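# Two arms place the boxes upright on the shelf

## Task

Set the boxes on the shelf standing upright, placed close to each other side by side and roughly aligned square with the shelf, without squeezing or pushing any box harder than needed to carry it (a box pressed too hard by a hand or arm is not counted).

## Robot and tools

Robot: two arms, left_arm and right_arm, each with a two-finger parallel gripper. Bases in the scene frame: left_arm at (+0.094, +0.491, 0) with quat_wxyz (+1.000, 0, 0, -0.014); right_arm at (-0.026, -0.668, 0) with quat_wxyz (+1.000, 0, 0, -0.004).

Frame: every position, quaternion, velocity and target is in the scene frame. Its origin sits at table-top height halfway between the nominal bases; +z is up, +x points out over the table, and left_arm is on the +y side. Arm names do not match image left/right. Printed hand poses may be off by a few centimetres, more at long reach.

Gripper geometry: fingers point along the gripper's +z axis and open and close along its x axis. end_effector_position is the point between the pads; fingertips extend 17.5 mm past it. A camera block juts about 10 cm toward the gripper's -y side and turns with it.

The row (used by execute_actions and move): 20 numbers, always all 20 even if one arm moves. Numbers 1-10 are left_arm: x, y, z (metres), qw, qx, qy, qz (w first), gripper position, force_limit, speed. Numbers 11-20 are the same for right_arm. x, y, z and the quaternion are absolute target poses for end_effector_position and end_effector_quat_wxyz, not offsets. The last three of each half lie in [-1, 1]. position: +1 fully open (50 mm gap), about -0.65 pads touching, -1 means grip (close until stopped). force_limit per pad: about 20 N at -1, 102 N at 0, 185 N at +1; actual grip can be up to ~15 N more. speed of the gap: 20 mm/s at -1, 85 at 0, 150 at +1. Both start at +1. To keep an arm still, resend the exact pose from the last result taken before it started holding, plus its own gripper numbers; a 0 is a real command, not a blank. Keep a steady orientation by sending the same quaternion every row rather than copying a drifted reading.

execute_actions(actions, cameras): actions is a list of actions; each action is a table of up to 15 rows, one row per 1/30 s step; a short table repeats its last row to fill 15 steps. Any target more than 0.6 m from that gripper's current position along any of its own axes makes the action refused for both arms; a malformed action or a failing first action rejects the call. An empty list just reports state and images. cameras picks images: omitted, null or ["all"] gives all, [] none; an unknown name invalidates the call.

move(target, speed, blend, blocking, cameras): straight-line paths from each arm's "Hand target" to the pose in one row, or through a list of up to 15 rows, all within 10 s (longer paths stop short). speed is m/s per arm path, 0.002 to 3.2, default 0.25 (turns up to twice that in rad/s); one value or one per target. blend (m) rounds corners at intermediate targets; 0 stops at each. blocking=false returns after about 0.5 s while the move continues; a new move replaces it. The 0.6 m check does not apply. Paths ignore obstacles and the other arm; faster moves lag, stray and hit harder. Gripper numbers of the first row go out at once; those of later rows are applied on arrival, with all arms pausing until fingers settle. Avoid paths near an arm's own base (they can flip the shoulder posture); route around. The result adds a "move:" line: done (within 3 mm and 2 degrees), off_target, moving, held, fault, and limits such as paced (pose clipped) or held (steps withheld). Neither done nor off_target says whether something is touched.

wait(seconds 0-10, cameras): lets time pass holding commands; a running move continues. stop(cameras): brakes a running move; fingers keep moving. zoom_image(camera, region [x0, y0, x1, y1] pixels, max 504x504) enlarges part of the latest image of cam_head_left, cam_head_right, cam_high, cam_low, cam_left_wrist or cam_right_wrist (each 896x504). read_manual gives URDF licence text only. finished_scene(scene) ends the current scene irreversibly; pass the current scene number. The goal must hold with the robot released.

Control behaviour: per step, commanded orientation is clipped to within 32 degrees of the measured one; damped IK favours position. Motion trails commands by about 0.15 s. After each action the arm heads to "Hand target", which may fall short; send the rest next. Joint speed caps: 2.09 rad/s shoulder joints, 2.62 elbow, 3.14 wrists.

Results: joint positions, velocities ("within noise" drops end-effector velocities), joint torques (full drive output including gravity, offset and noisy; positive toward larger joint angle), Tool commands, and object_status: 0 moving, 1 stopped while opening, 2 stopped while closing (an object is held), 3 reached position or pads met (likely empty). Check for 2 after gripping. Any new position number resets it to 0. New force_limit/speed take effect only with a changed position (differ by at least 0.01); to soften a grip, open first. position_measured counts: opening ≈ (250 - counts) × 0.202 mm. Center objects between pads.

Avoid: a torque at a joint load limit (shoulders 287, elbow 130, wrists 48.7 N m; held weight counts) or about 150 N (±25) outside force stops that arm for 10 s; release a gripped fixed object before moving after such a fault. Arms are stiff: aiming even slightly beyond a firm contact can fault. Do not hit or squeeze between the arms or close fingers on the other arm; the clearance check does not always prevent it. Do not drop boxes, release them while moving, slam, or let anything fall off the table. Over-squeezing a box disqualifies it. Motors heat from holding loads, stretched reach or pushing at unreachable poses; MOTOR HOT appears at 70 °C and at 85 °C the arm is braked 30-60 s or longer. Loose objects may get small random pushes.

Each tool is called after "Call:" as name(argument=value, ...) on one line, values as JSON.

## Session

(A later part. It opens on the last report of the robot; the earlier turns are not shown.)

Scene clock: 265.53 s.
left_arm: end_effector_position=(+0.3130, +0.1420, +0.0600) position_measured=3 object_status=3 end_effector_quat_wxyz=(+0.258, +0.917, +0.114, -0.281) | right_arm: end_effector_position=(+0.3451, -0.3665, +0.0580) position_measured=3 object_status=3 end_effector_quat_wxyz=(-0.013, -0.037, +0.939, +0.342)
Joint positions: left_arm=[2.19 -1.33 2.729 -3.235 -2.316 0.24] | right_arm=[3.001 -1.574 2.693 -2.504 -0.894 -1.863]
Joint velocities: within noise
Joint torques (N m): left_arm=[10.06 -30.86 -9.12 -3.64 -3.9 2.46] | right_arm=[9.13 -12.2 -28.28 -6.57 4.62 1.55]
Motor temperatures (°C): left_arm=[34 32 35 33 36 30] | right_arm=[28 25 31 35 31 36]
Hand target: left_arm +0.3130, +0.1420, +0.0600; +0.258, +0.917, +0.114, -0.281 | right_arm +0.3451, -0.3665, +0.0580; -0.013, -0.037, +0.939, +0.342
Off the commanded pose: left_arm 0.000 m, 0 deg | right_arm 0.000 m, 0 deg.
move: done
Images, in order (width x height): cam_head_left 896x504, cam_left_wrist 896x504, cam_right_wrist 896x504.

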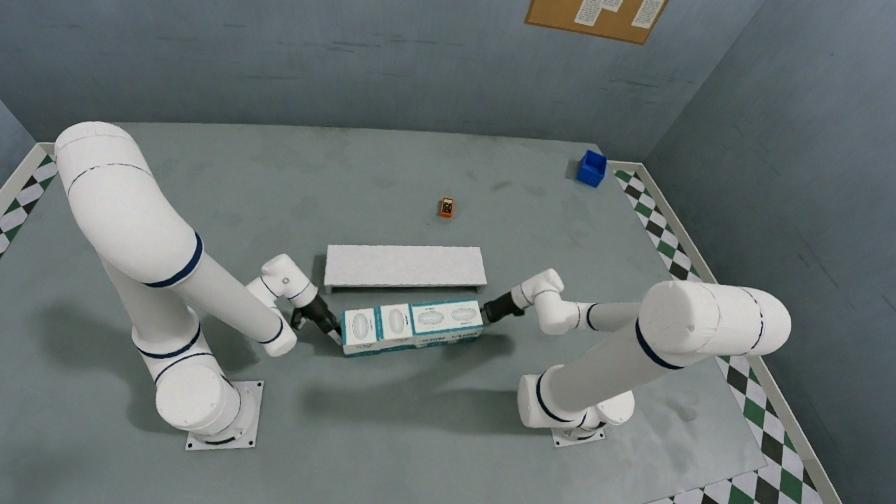

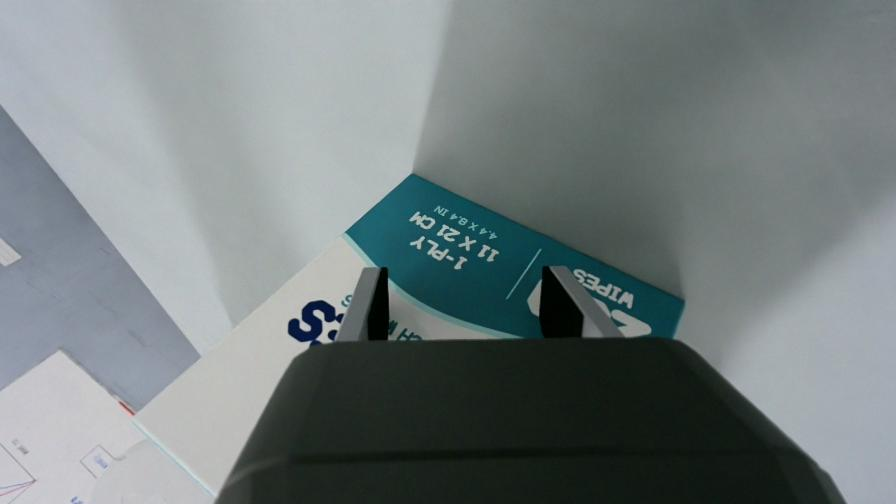

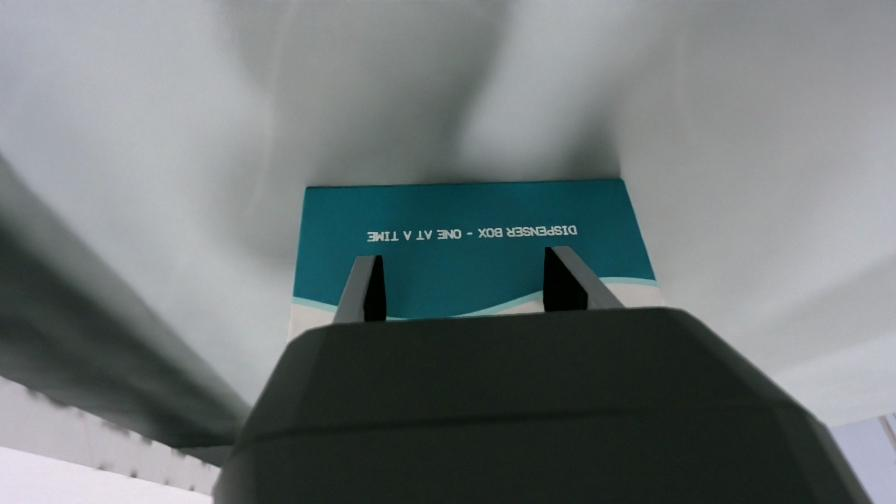

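Call:
move(target=[0.313,0.142,0.06,0.258,0.9174,0.1139,-0.2806,1,-1,0,0.345,-0.3655,0.058,-0.0134,-0.0369,0.939,0.3417,1,-1,0], speed=0.01, cameras=["cam_right_wrist","cam_left_wrist"])

Call:
zoom_image(camera="cam_right_wrist", region=[280, 160, 660, 320])

Call:
zoom_image(camera="cam_left_wrist", region=[320, 160, 700, 340])

Call:
move(target=[0.313,0.142,0.064,0.258,0.9174,0.1139,-0.2806,1,-1,0,0.345,-0.365,0.062,-0.0134,-0.0369,0.939,0.3417,1,-1,0], speed=0.01, cameras=["cam_right_wrist","cam_left_wrist","cam_low"])

Call:
zoom_image(camera="cam_right_wrist", region=[280, 160, 660, 320])

Call:
zoom_image(camera="cam_left_wrist", region=[320, 160, 700, 340])

Scene clock: 274.27 s.
left_arm: end_effector_position=(+0.3130, +0.1420, +0.0600) position_measured=3 object_status=3 end_effector_quat_wxyz=(+0.258, +0.917, +0.114, -0.281) | right_arm: end_effector_position=(+0.3450, -0.3655, +0.0580) position_measured=3 object_status=3 end_effector_quat_wxyz=(-0.013, -0.037, +0.939, +0.342)
Joint positions: left_arm=[2.19 -1.33 2.729 -3.235 -2.316 0.24] | right_arm=[3.004 -1.572 2.693 -2.507 -0.894 -1.86]
Joint velocities: within noise
Joint torques (N m): left_arm=[8.71 -30.32 -9.69 -3.62 -3.39 2.29] | right_arm=[8.99 -15.55 -28.66 -6.62 4.91 0.99]
Motor temperatures (°C): left_arm=[34 32 35 33 36 30] | right_arm=[28 25 31 35 31 36]
Hand target: left_arm +0.3130, +0.1420, +0.0600; +0.258, +0.917, +0.114, -0.281 | right_arm +0.3450, -0.3655, +0.0580; -0.013, -0.037, +0.939, +0.342
Off the commanded pose: left_arm 0.000 m, 0 deg | right_arm 0.000 m, 0 deg.
move: done
Images, in order (width x height): cam_left_wrist 896x504, cam_right_wrist 896x504.

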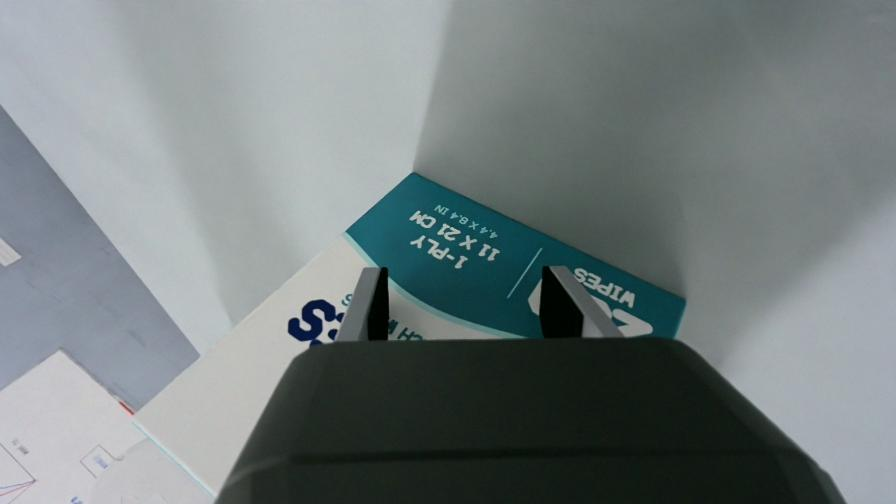

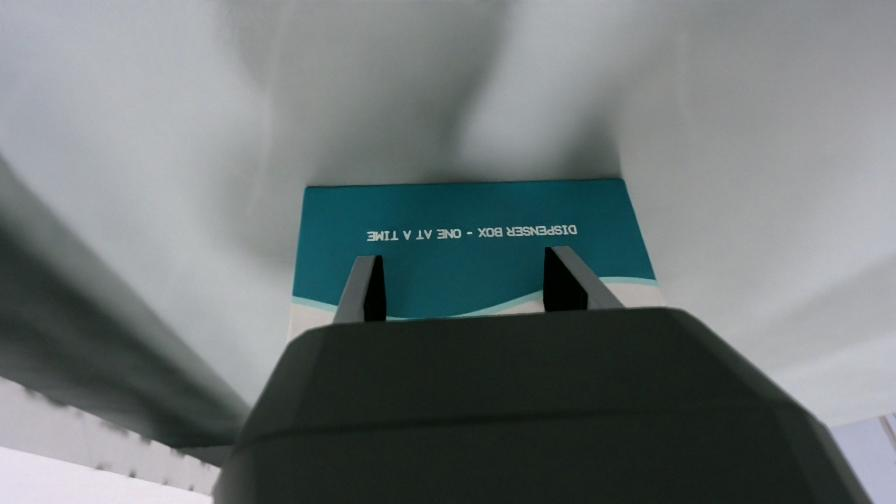

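Scaled by 1.326 from the camera's 896x504 image, which has a finer 1280x720 frame.

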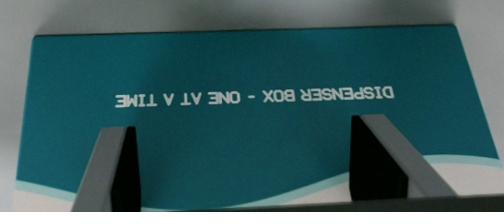

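Scaled by 1.326 from the camera's 896x504 image, which has a finer 1280x720 frame.

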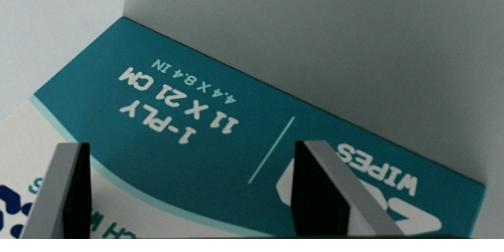

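Scene clock: 275.07 s.
left_arm: end_effector_position=(+0.3130, +0.1420, +0.0639) position_measured=3 object_status=3 end_effector_quat_wxyz=(+0.258, +0.917, +0.114, -0.281) | right_arm: end_effector_position=(+0.3450, -0.3650, +0.0619) position_measured=3 object_status=3 end_effector_quat_wxyz=(-0.013, -0.037, +0.939, +0.342)
Joint positions: left_arm=[2.19 -1.345 2.728 -3.218 -2.316 0.24] | right_arm=[3.005 -1.585 2.69 -2.493 -0.893 -1.858]
Joint velocities: within noise
Joint torques (N m): left_arm=[3.61 -32.67 -18.59 -3.08 -3.57 -2.32] | right_arm=[10.52 -44.21 -29.09 -2.56 5.07 1.37]
Motor temperatures (°C): left_arm=[34 32 35 33 36 30] | right_arm=[28 25 31 35 31 36]
Hand target: left_arm +0.3130, +0.1420, +0.0640; +0.258, +0.917, +0.114, -0.281 | right_arm +0.3450, -0.3650, +0.0620; -0.013, -0.037, +0.939, +0.342
Off the commanded pose: left_arm 0.000 m, 0 deg | right_arm 0.000 m, 0 deg.
move: done
Images, in order (width x height): cam_low 896x504, cam_left_wrist 896x504, cam_right_wrist 896x504.

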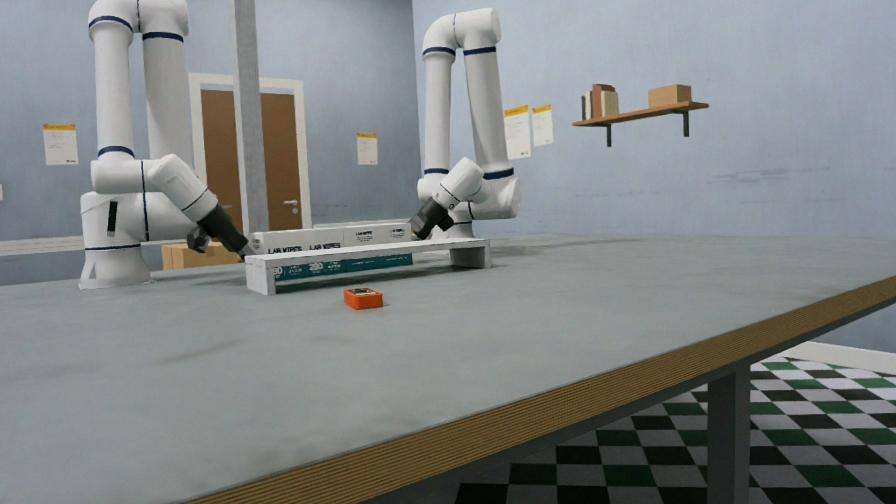

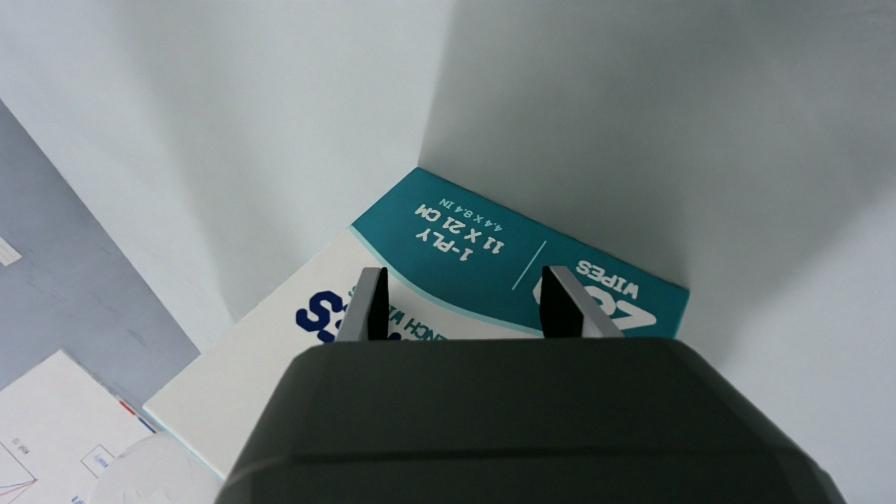

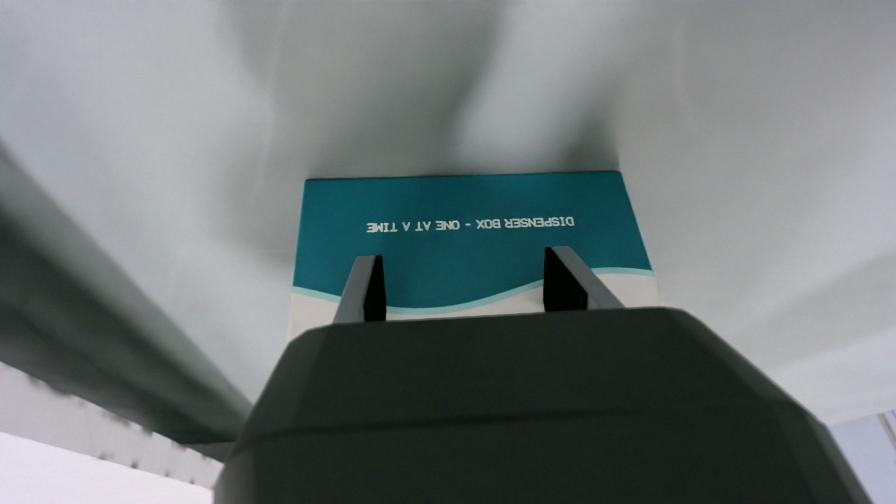

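Scaled by 1.326 from the camera's 896x504 image, which has a finer 1280x720 frame.

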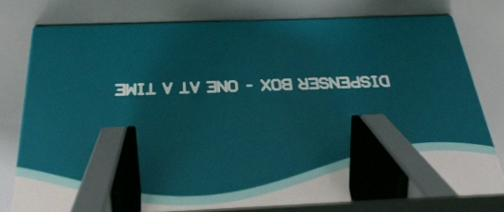

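Scaled by 1.326 from the camera's 896x504 image, which has a finer 1280x720 frame.

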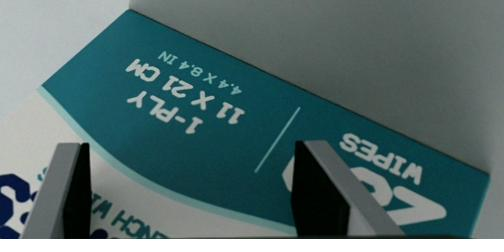

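Call:
move(target=[[0.313,0.142,0.058,0.258,0.9174,0.1139,-0.2806,1,-1,0,0.345,-0.365,0.056,-0.0134,-0.0369,0.939,0.3417,1,-1,0],[0.313,0.142,0.058,0.258,0.9174,0.1139,-0.2806,1,-1,0,0.345,-0.3635,0.056,-0.0134,-0.0369,0.939,0.3417,1,-1,0]], speed=0.01, cameras=["cam_right_wrist","cam_left_wrist"])

Call:
move(target=[0.313,0.142,0.062,0.258,0.9174,0.1139,-0.2806,1,-1,0,0.345,-0.3635,0.060,-0.0134,-0.0369,0.939,0.3417,1,-1,0], speed=0.01, cameras=["cam_right_wrist","cam_left_wrist"])

Scene clock: 282.53 s.
left_arm: end_effector_position=(+0.3130, +0.1420, +0.0580) position_measured=3 object_status=3 end_effector_quat_wxyz=(+0.258, +0.917, +0.114, -0.281) | right_arm: end_effector_position=(+0.3449, -0.3636, +0.0560) position_measured=3 object_status=3 end_effector_quat_wxyz=(-0.013, -0.037, +0.939, +0.342)
Joint positions: left_arm=[2.19 -1.322 2.729 -3.243 -2.316 0.24] | right_arm=[3.009 -1.563 2.693 -2.521 -0.893 -1.853]
Joint velocities: within noise
Joint torques (N m): left_arm=[6.11 -19.86 -6.76 -10.41 -2.32 3.24] | right_arm=[13.11 -14.62 -18.57 -6.88 4.6 0.59]
Motor temperatures (°C): left_arm=[34 32 35 33 36 30] | right_arm=[28 25 31 35 31 36]
Hand target: left_arm +0.3130, +0.1420, +0.0580; +0.258, +0.917, +0.114, -0.281 | right_arm +0.3450, -0.3635, +0.0560; -0.013, -0.037, +0.939, +0.342
Off the commanded pose: left_arm 0.000 m, 0 deg | right_arm 0.000 m, 0 deg.
move: done
Images, in order (width x height): cam_left_wrist 896x504, cam_right_wrist 896x504.

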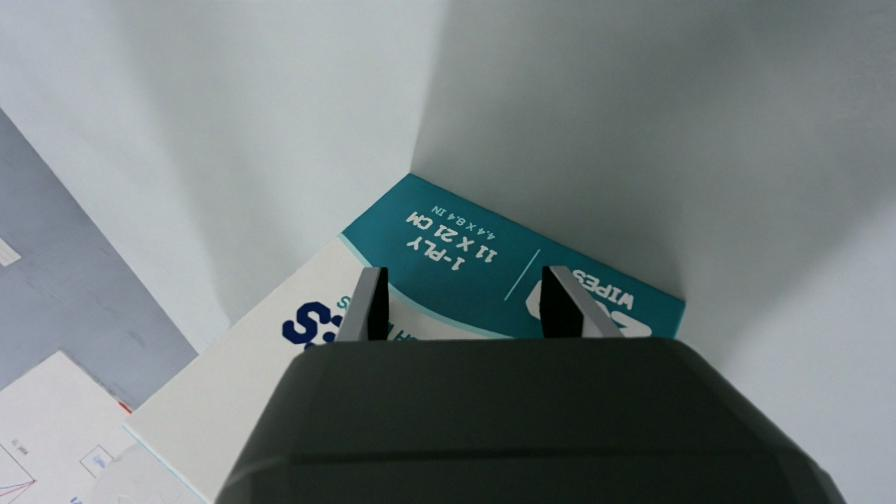

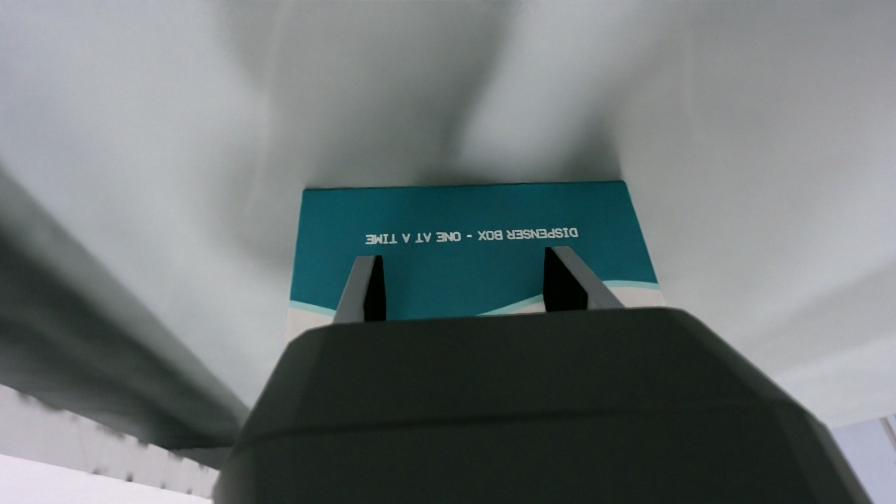

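Scene clock: 283.33 s.
left_arm: end_effector_position=(+0.3130, +0.1420, +0.0619) position_measured=3 object_status=3 end_effector_quat_wxyz=(+0.258, +0.917, +0.114, -0.281) | right_arm: end_effector_position=(+0.3450, -0.3635, +0.0599) position_measured=3 object_status=3 end_effector_quat_wxyz=(-0.013, -0.037, +0.939, +0.342)
Joint positions: left_arm=[2.19 -1.337 2.728 -3.226 -2.316 0.24] | right_arm=[3.009 -1.576 2.691 -2.505 -0.893 -1.853]
Joint velocities: within noise
Joint torques (N m): left_arm=[0.45 -34.58 -18.17 -3.34 -2.19 -3.4] | right_arm=[7.06 -41.01 -29.21 -1.89 5.04 0.73]
Motor temperatures (°C): left_arm=[34 32 35 33 36 30] | right_arm=[28 25 31 35 31 36]
Hand target: left_arm +0.3130, +0.1420, +0.0620; +0.258, +0.917, +0.114, -0.281 | right_arm +0.3450, -0.3635, +0.0600; -0.013, -0.037, +0.939, +0.342
Off the commanded pose: left_arm 0.000 m, 0 deg | right_arm 0.000 m, 0 deg.
move: done
Images, in order (width x height): cam_left_wrist 896x504, cam_right_wrist 896x504.

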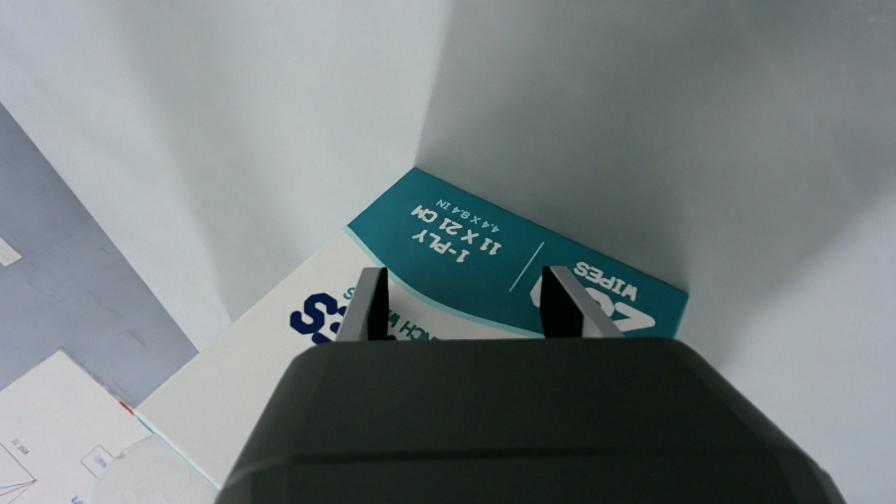

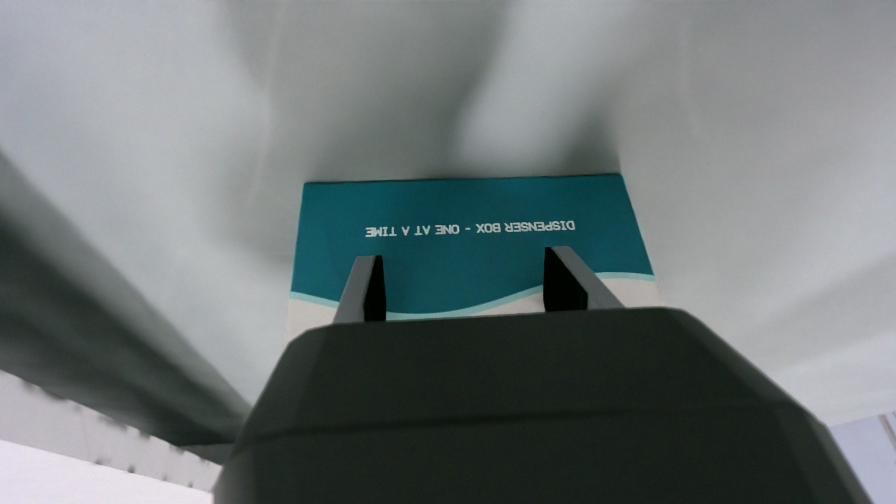

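Call:
move(target=[[0.313,0.142,0.058,0.258,0.9174,0.1139,-0.2806,1,-1,0,0.345,-0.3635,0.056,-0.0134,-0.0369,0.939,0.3417,1,-1,0],[0.313,0.142,0.058,0.258,0.9174,0.1139,-0.2806,1,-1,0,0.345,-0.362,0.056,-0.0134,-0.0369,0.939,0.3417,1,-1,0]], speed=0.01, cameras=["cam_right_wrist","cam_left_wrist","cam_head_left"])

Call:
zoom_image(camera="cam_head_left", region=[320, 280, 500, 370])

Call:
move(target=[0.313,0.142,0.062,0.258,0.9174,0.1139,-0.2806,1,-1,0,0.345,-0.362,0.060,-0.0134,-0.0369,0.939,0.3417,1,-1,0], speed=0.01, cameras=["cam_right_wrist","cam_left_wrist"])

Scene clock: 290.73 s.
left_arm: end_effector_position=(+0.3130, +0.1420, +0.0580) position_measured=3 object_status=3 end_effector_quat_wxyz=(+0.258, +0.917, +0.114, -0.281) | right_arm: end_effector_position=(+0.3449, -0.3621, +0.0560) position_measured=3 object_status=3 end_effector_quat_wxyz=(-0.013, -0.037, +0.939, +0.342)
Joint positions: left_arm=[2.19 -1.322 2.729 -3.243 -2.316 0.24] | right_arm=[3.013 -1.561 2.693 -2.526 -0.892 -1.848]
Joint velocities: within noise
Joint torques (N m): left_arm=[-0.26 -18.08 -7.26 -10.66 -1.09 3.16] | right_arm=[11.44 -15.63 -18.48 -6.98 5.18 2.03]
Motor temperatures (°C): left_arm=[34 32 35 33 36 30] | right_arm=[28 25 31 35 31 36]
Hand target: left_arm +0.3130, +0.1420, +0.0580; +0.258, +0.917, +0.114, -0.281 | right_arm +0.3450, -0.3620, +0.0560; -0.013, -0.037, +0.939, +0.342
Off the commanded pose: left_arm 0.000 m, 0 deg | right_arm 0.000 m, 0 deg.
move: done
Images, in order (width x height): cam_head_left 896x504, cam_left_wrist 896x504, cam_right_wrist 896x504.

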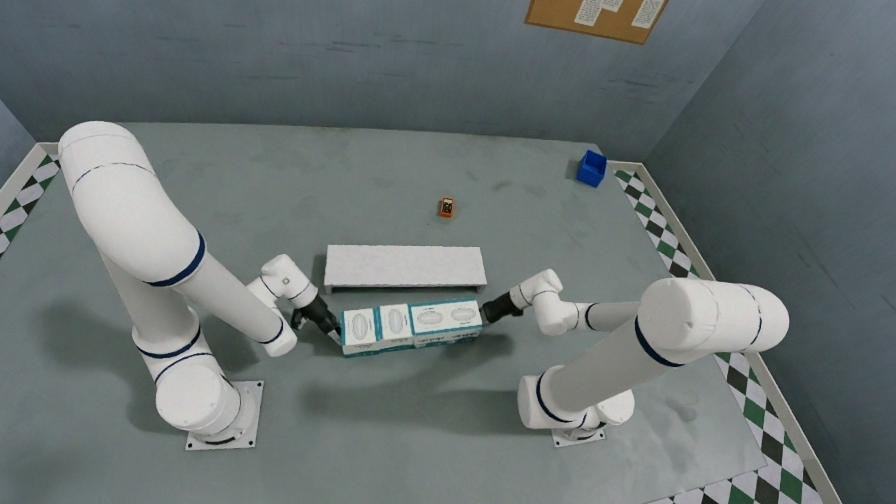

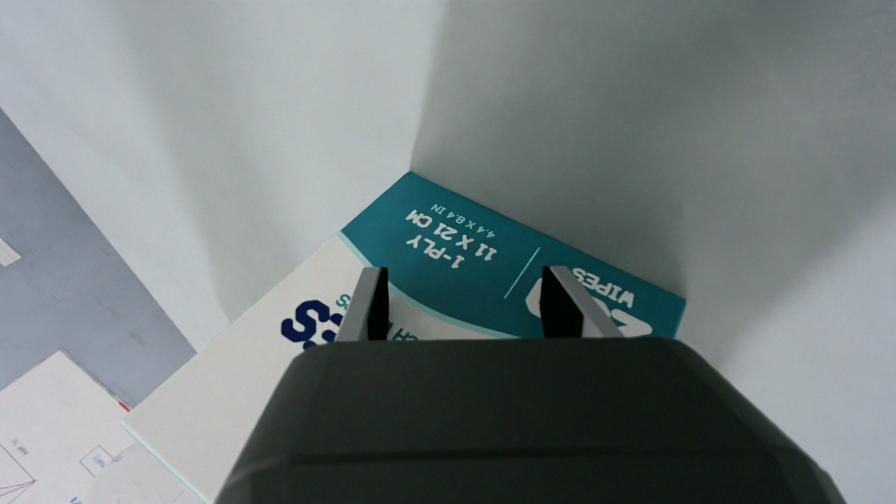

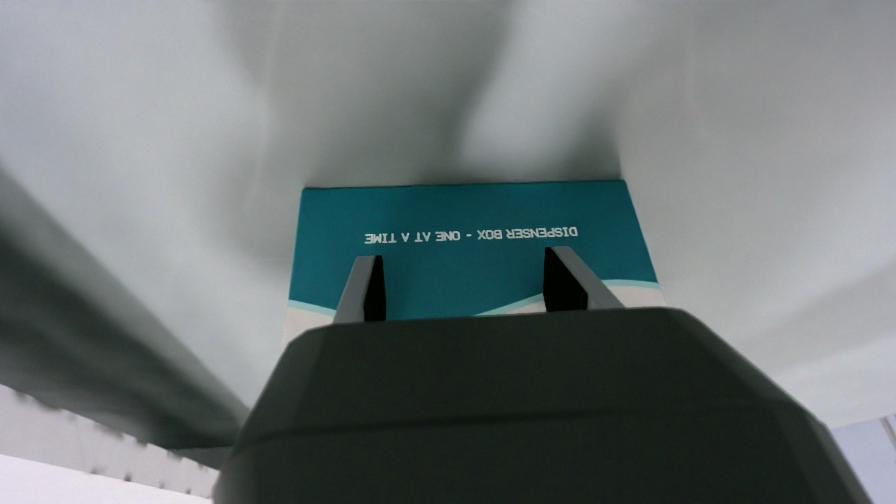

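Scaled by 2.800 from the camera's 896x504 image, which has a finer 1280x720 frame.

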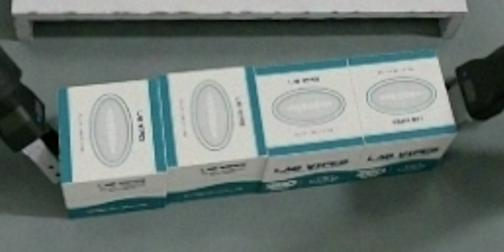

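Scene clock: 291.53 s.
left_arm: end_effector_position=(+0.3130, +0.1420, +0.0619) position_measured=3 object_status=3 end_effector_quat_wxyz=(+0.258, +0.917, +0.114, -0.281) | right_arm: end_effector_position=(+0.3450, -0.3620, +0.0599) position_measured=3 object_status=3 end_effector_quat_wxyz=(-0.013, -0.037, +0.939, +0.342)
Joint positions: left_arm=[2.19 -1.337 2.728 -3.226 -2.316 0.24] | right_arm=[3.013 -1.574 2.69 -2.51 -0.892 -1.848]
Joint velocities: within noise
Joint torques (N m): left_arm=[-6.1 -37.21 -18.69 -3.47 -1.16 -0.66] | right_arm=[8.13 -45.8 -28.96 -1.38 5.15 0.78]
Motor temperatures (°C): left_arm=[34 32 35 33 36 30] | right_arm=[28 25 31 35 31 36]
Hand target: left_arm +0.3130, +0.1420, +0.0620; +0.258, +0.917, +0.114, -0.281 | right_arm +0.3450, -0.3620, +0.0600; -0.013, -0.037, +0.939, +0.342
Off the commanded pose: left_arm 0.000 m, 0 deg | right_arm 0.000 m, 0 deg.
move: done
Images, in order (width x height): cam_left_wrist 896x504, cam_right_wrist 896x504.

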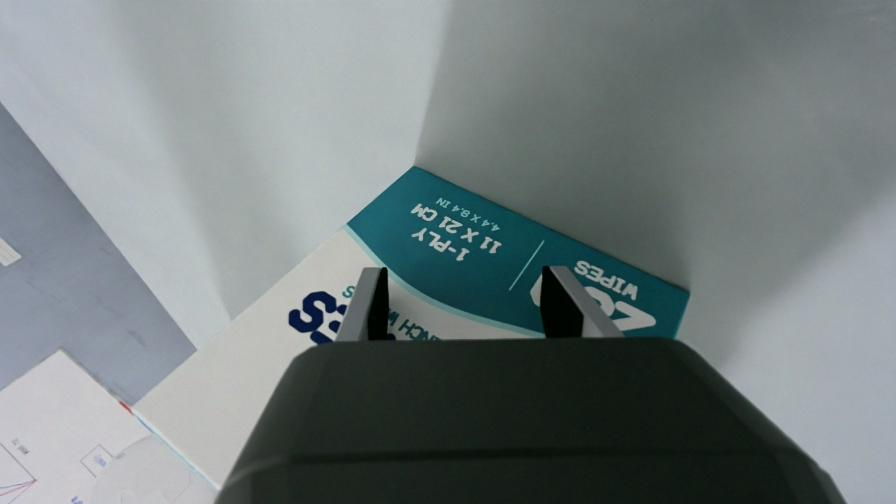

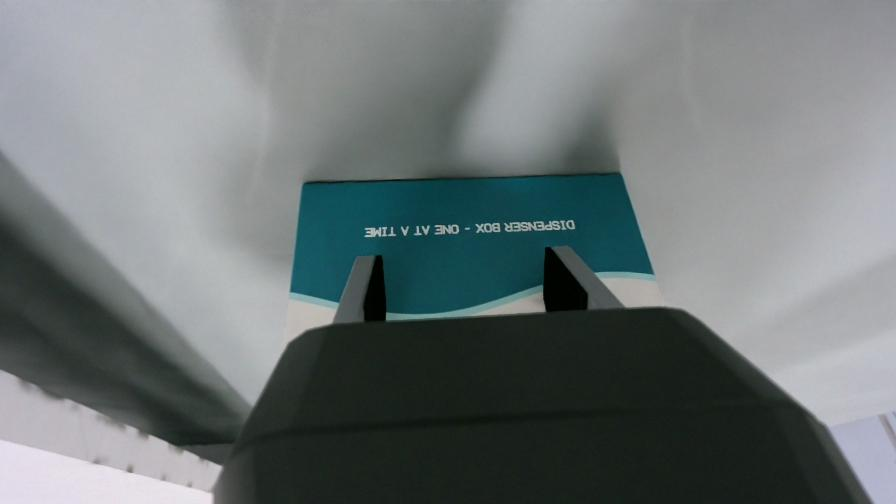

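Call:
move(target=[[0.313,0.142,0.058,0.258,0.9174,0.1139,-0.2806,1,-1,0,0.345,-0.362,0.056,-0.0134,-0.0369,0.939,0.3417,1,-1,0],[0.313,0.142,0.058,0.258,0.9174,0.1139,-0.2806,1,-1,0,0.345,-0.361,0.056,-0.0134,-0.0369,0.939,0.3417,1,-1,0],[0.313,0.142,0.062,0.258,0.9174,0.1139,-0.2806,1,-1,0,0.345,-0.361,0.060,-0.0134,-0.0369,0.939,0.3417,1,-1,0]], speed=0.01, cameras=["cam_right_wrist","cam_left_wrist","cam_low"])

Call:
zoom_image(camera="cam_low", region=[220, 200, 520, 300])

Call:
move(target=[[0.313,0.142,0.058,0.258,0.9174,0.1139,-0.2806,1,-1,0,0.345,-0.361,0.056,-0.0134,-0.0369,0.939,0.3417,1,-1,0],[0.313,0.142,0.058,0.258,0.9174,0.1139,-0.2806,1,-1,0,0.345,-0.360,0.056,-0.0134,-0.0369,0.939,0.3417,1,-1,0],[0.313,0.142,0.062,0.258,0.9174,0.1139,-0.2806,1,-1,0,0.345,-0.360,0.060,-0.0134,-0.0369,0.939,0.3417,1,-1,0]], speed=0.01, cameras=["cam_right_wrist","cam_left_wrist"])

Scene clock: 304.13 s.
left_arm: end_effector_position=(+0.3130, +0.1420, +0.0619) position_measured=3 object_status=3 end_effector_quat_wxyz=(+0.258, +0.917, +0.114, -0.281) | right_arm: end_effector_position=(+0.3450, -0.3610, +0.0599) position_measured=3 object_status=3 end_effector_quat_wxyz=(-0.013, -0.037, +0.939, +0.342)
Joint positions: left_arm=[2.19 -1.337 2.728 -3.226 -2.316 0.24] | right_arm=[3.016 -1.573 2.69 -2.513 -0.891 -1.844]
Joint velocities: within noise
Joint torques (N m): left_arm=[-11.92 -35.09 -19.85 -3.65 -0.39 -2.02] | right_arm=[12.11 -43.46 -28.41 -1.62 6.03 1.14]
Motor temperatures (°C): left_arm=[34 32 35 33 36 30] | right_arm=[28 25 31 35 31 36]
Hand target: left_arm +0.3130, +0.1420, +0.0620; +0.258, +0.917, +0.114, -0.281 | right_arm +0.3450, -0.3610, +0.0600; -0.013, -0.037, +0.939, +0.342
Off the commanded pose: left_arm 0.000 m, 0 deg | right_arm 0.000 m, 0 deg.
move: done
Images, in order (width x height): cam_low 896x504, cam_left_wrist 896x504, cam_right_wrist 896x504.

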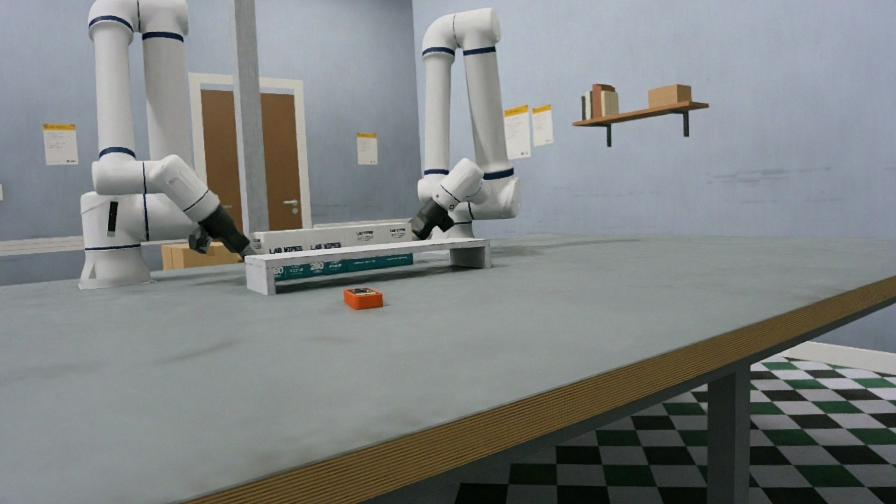

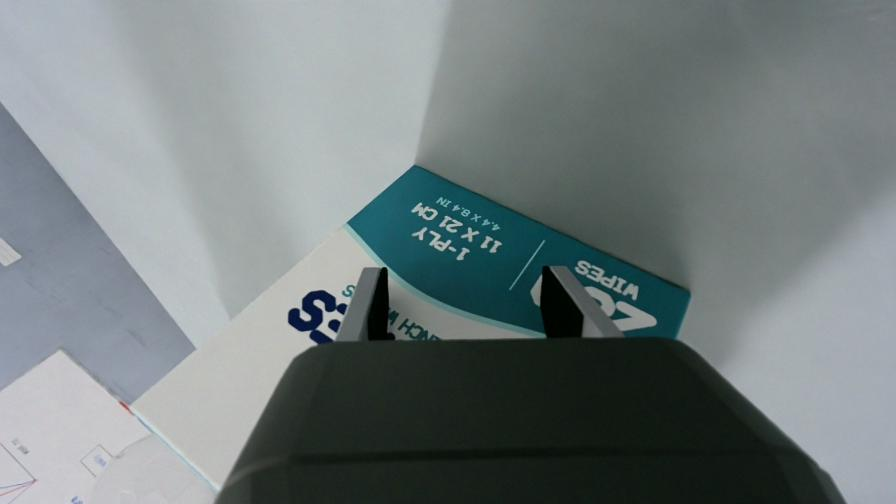

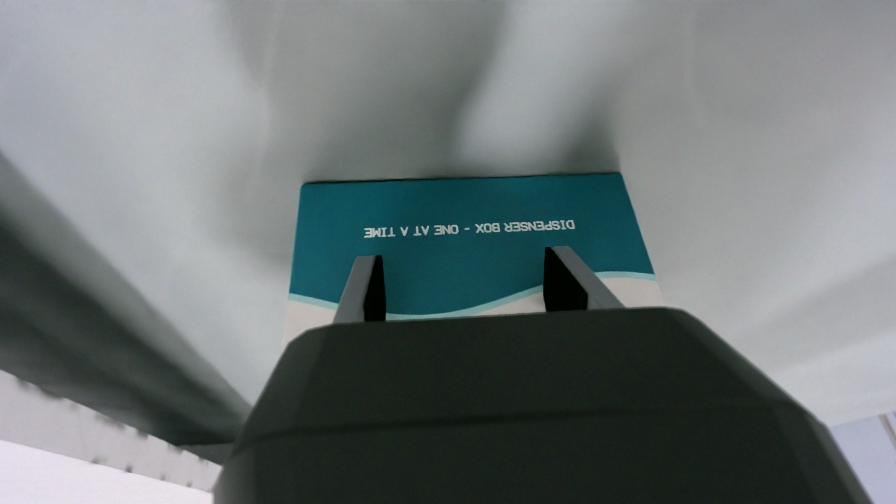

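Scaled by 1.680 from the camera's 896x504 image, which has a finer 1280x720 frame.

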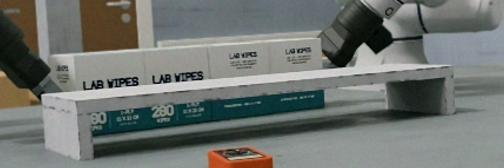

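Scene clock: 305.40 s.
left_arm: end_effector_position=(+0.3130, +0.1420, +0.0619) position_measured=3 object_status=3 end_effector_quat_wxyz=(+0.258, +0.917, +0.114, -0.281) | right_arm: end_effector_position=(+0.3450, -0.3600, +0.0599) position_measured=3 object_status=3 end_effector_quat_wxyz=(-0.013, -0.037, +0.939, +0.342)
Joint positions: left_arm=[2.19 -1.337 2.728 -3.226 -2.316 0.24] | right_arm=[3.019 -1.572 2.69 -2.517 -0.891 -1.841]
Joint velocities: within noise
Joint torques (N m): left_arm=[-13.29 -34.1 -20.21 -4.36 -0.45 -1.11] | right_arm=[12.2 -41.71 -29.01 -2.04 6.26 0.91]
Motor temperatures (°C): left_arm=[34 32 35 33 36 30] | right_arm=[28 25 31 35 31 36]
Hand target: left_arm +0.3130, +0.1420, +0.0620; +0.258, +0.917, +0.114, -0.281 | right_arm +0.3450, -0.3600, +0.0600; -0.013, -0.037, +0.939, +0.342
Off the commanded pose: left_arm 0.000 m, 0 deg | right_arm 0.000 m, 0 deg.
move: done
Images, in order (width x height): cam_left_wrist 896x504, cam_right_wrist 896x504.

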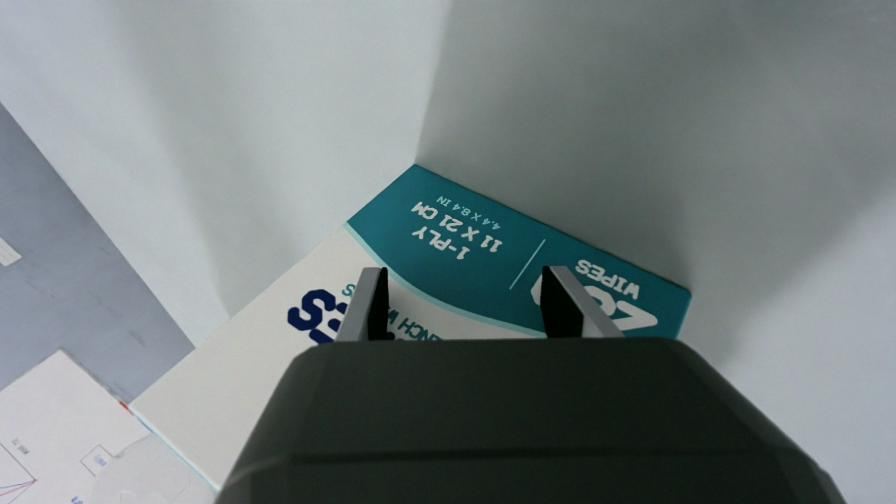

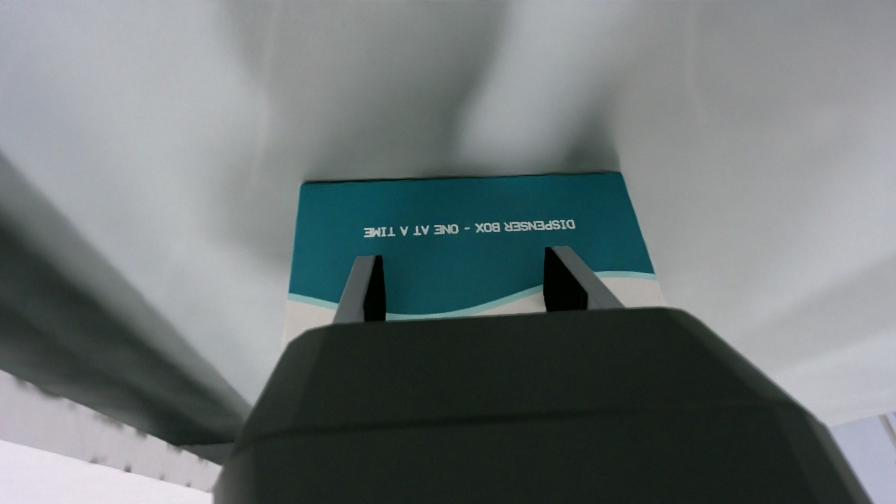

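Call:
move(target=[0.313,0.142,0.072,0.258,0.9174,0.1139,-0.2806,1,-1,0,0.345,-0.360,0.070,-0.0134,-0.0369,0.939,0.3417,1,-1,0], speed=0.015, cameras=["cam_right_wrist","cam_left_wrist","cam_low"])

Call:
zoom_image(camera="cam_low", region=[220, 200, 520, 300])

Scene clock: 312.30 s.
left_arm: end_effector_position=(+0.3130, +0.1420, +0.0719) position_measured=3 object_status=3 end_effector_quat_wxyz=(+0.258, +0.917, +0.114, -0.281) | right_arm: end_effector_position=(+0.3450, -0.3600, +0.0699) position_measured=3 object_status=3 end_effector_quat_wxyz=(-0.013, -0.037, +0.939, +0.342)
Joint positions: left_arm=[2.19 -1.377 2.725 -3.184 -2.316 0.24] | right_arm=[3.019 -1.604 2.683 -2.477 -0.891 -1.841]
Joint velocities: within noise
Joint torques (N m): left_arm=[-7.71 -34.2 -22.28 -4.26 -2.22 1.11] | right_arm=[3.53 -41.66 -30.16 -1.7 5.64 -1.64]
Motor temperatures (°C): left_arm=[34 32 35 33 36 30] | right_arm=[28 25 31 35 31 36]
Hand target: left_arm +0.3130, +0.1420, +0.0720; +0.258, +0.917, +0.114, -0.281 | right_arm +0.3450, -0.3600, +0.0700; -0.013, -0.037, +0.939, +0.342
Off the commanded pose: left_arm 0.000 m, 0 deg | right_arm 0.000 m, 0 deg.
move: done
Images, in order (width x height): cam_low 896x504, cam_left_wrist 896x504, cam_right_wrist 896x504.

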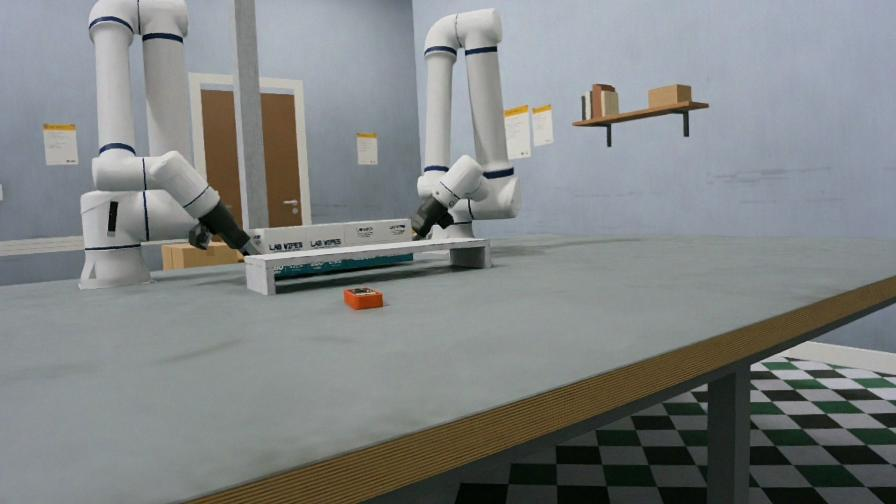

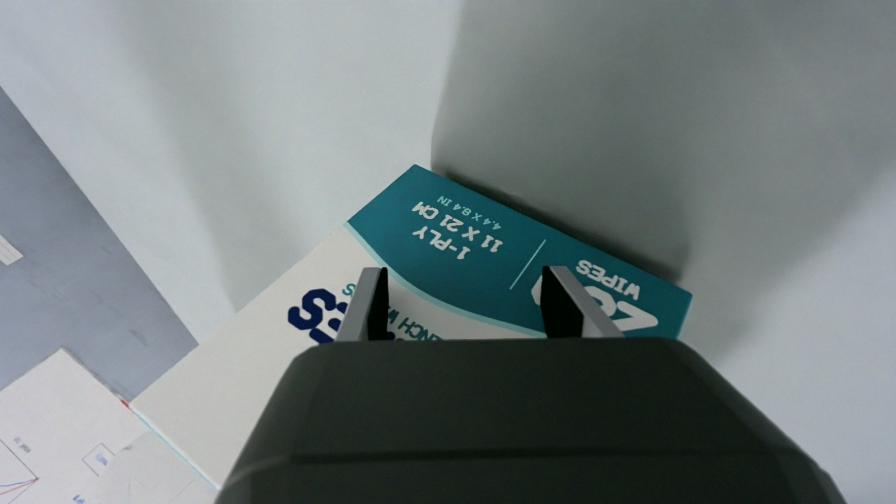

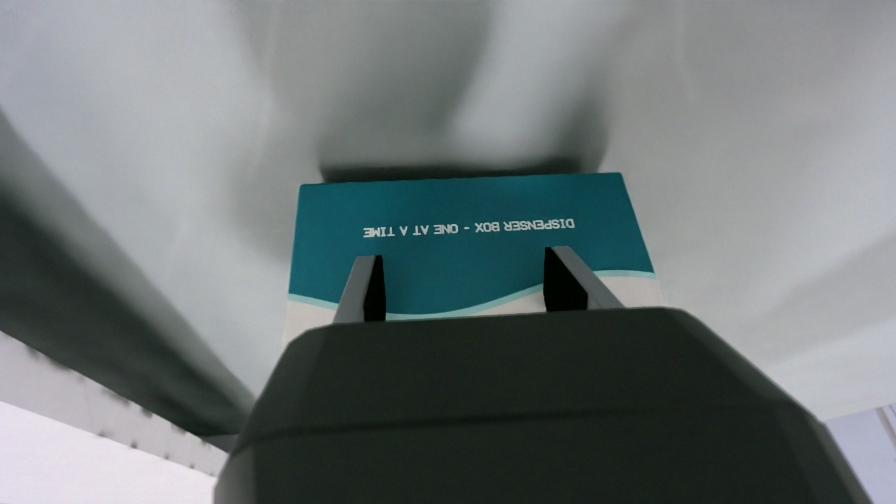

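Scaled by 1.680 from the camera's 896x504 image, which has a finer 1280x720 frame.

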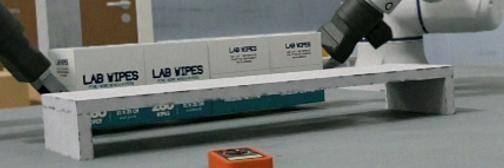

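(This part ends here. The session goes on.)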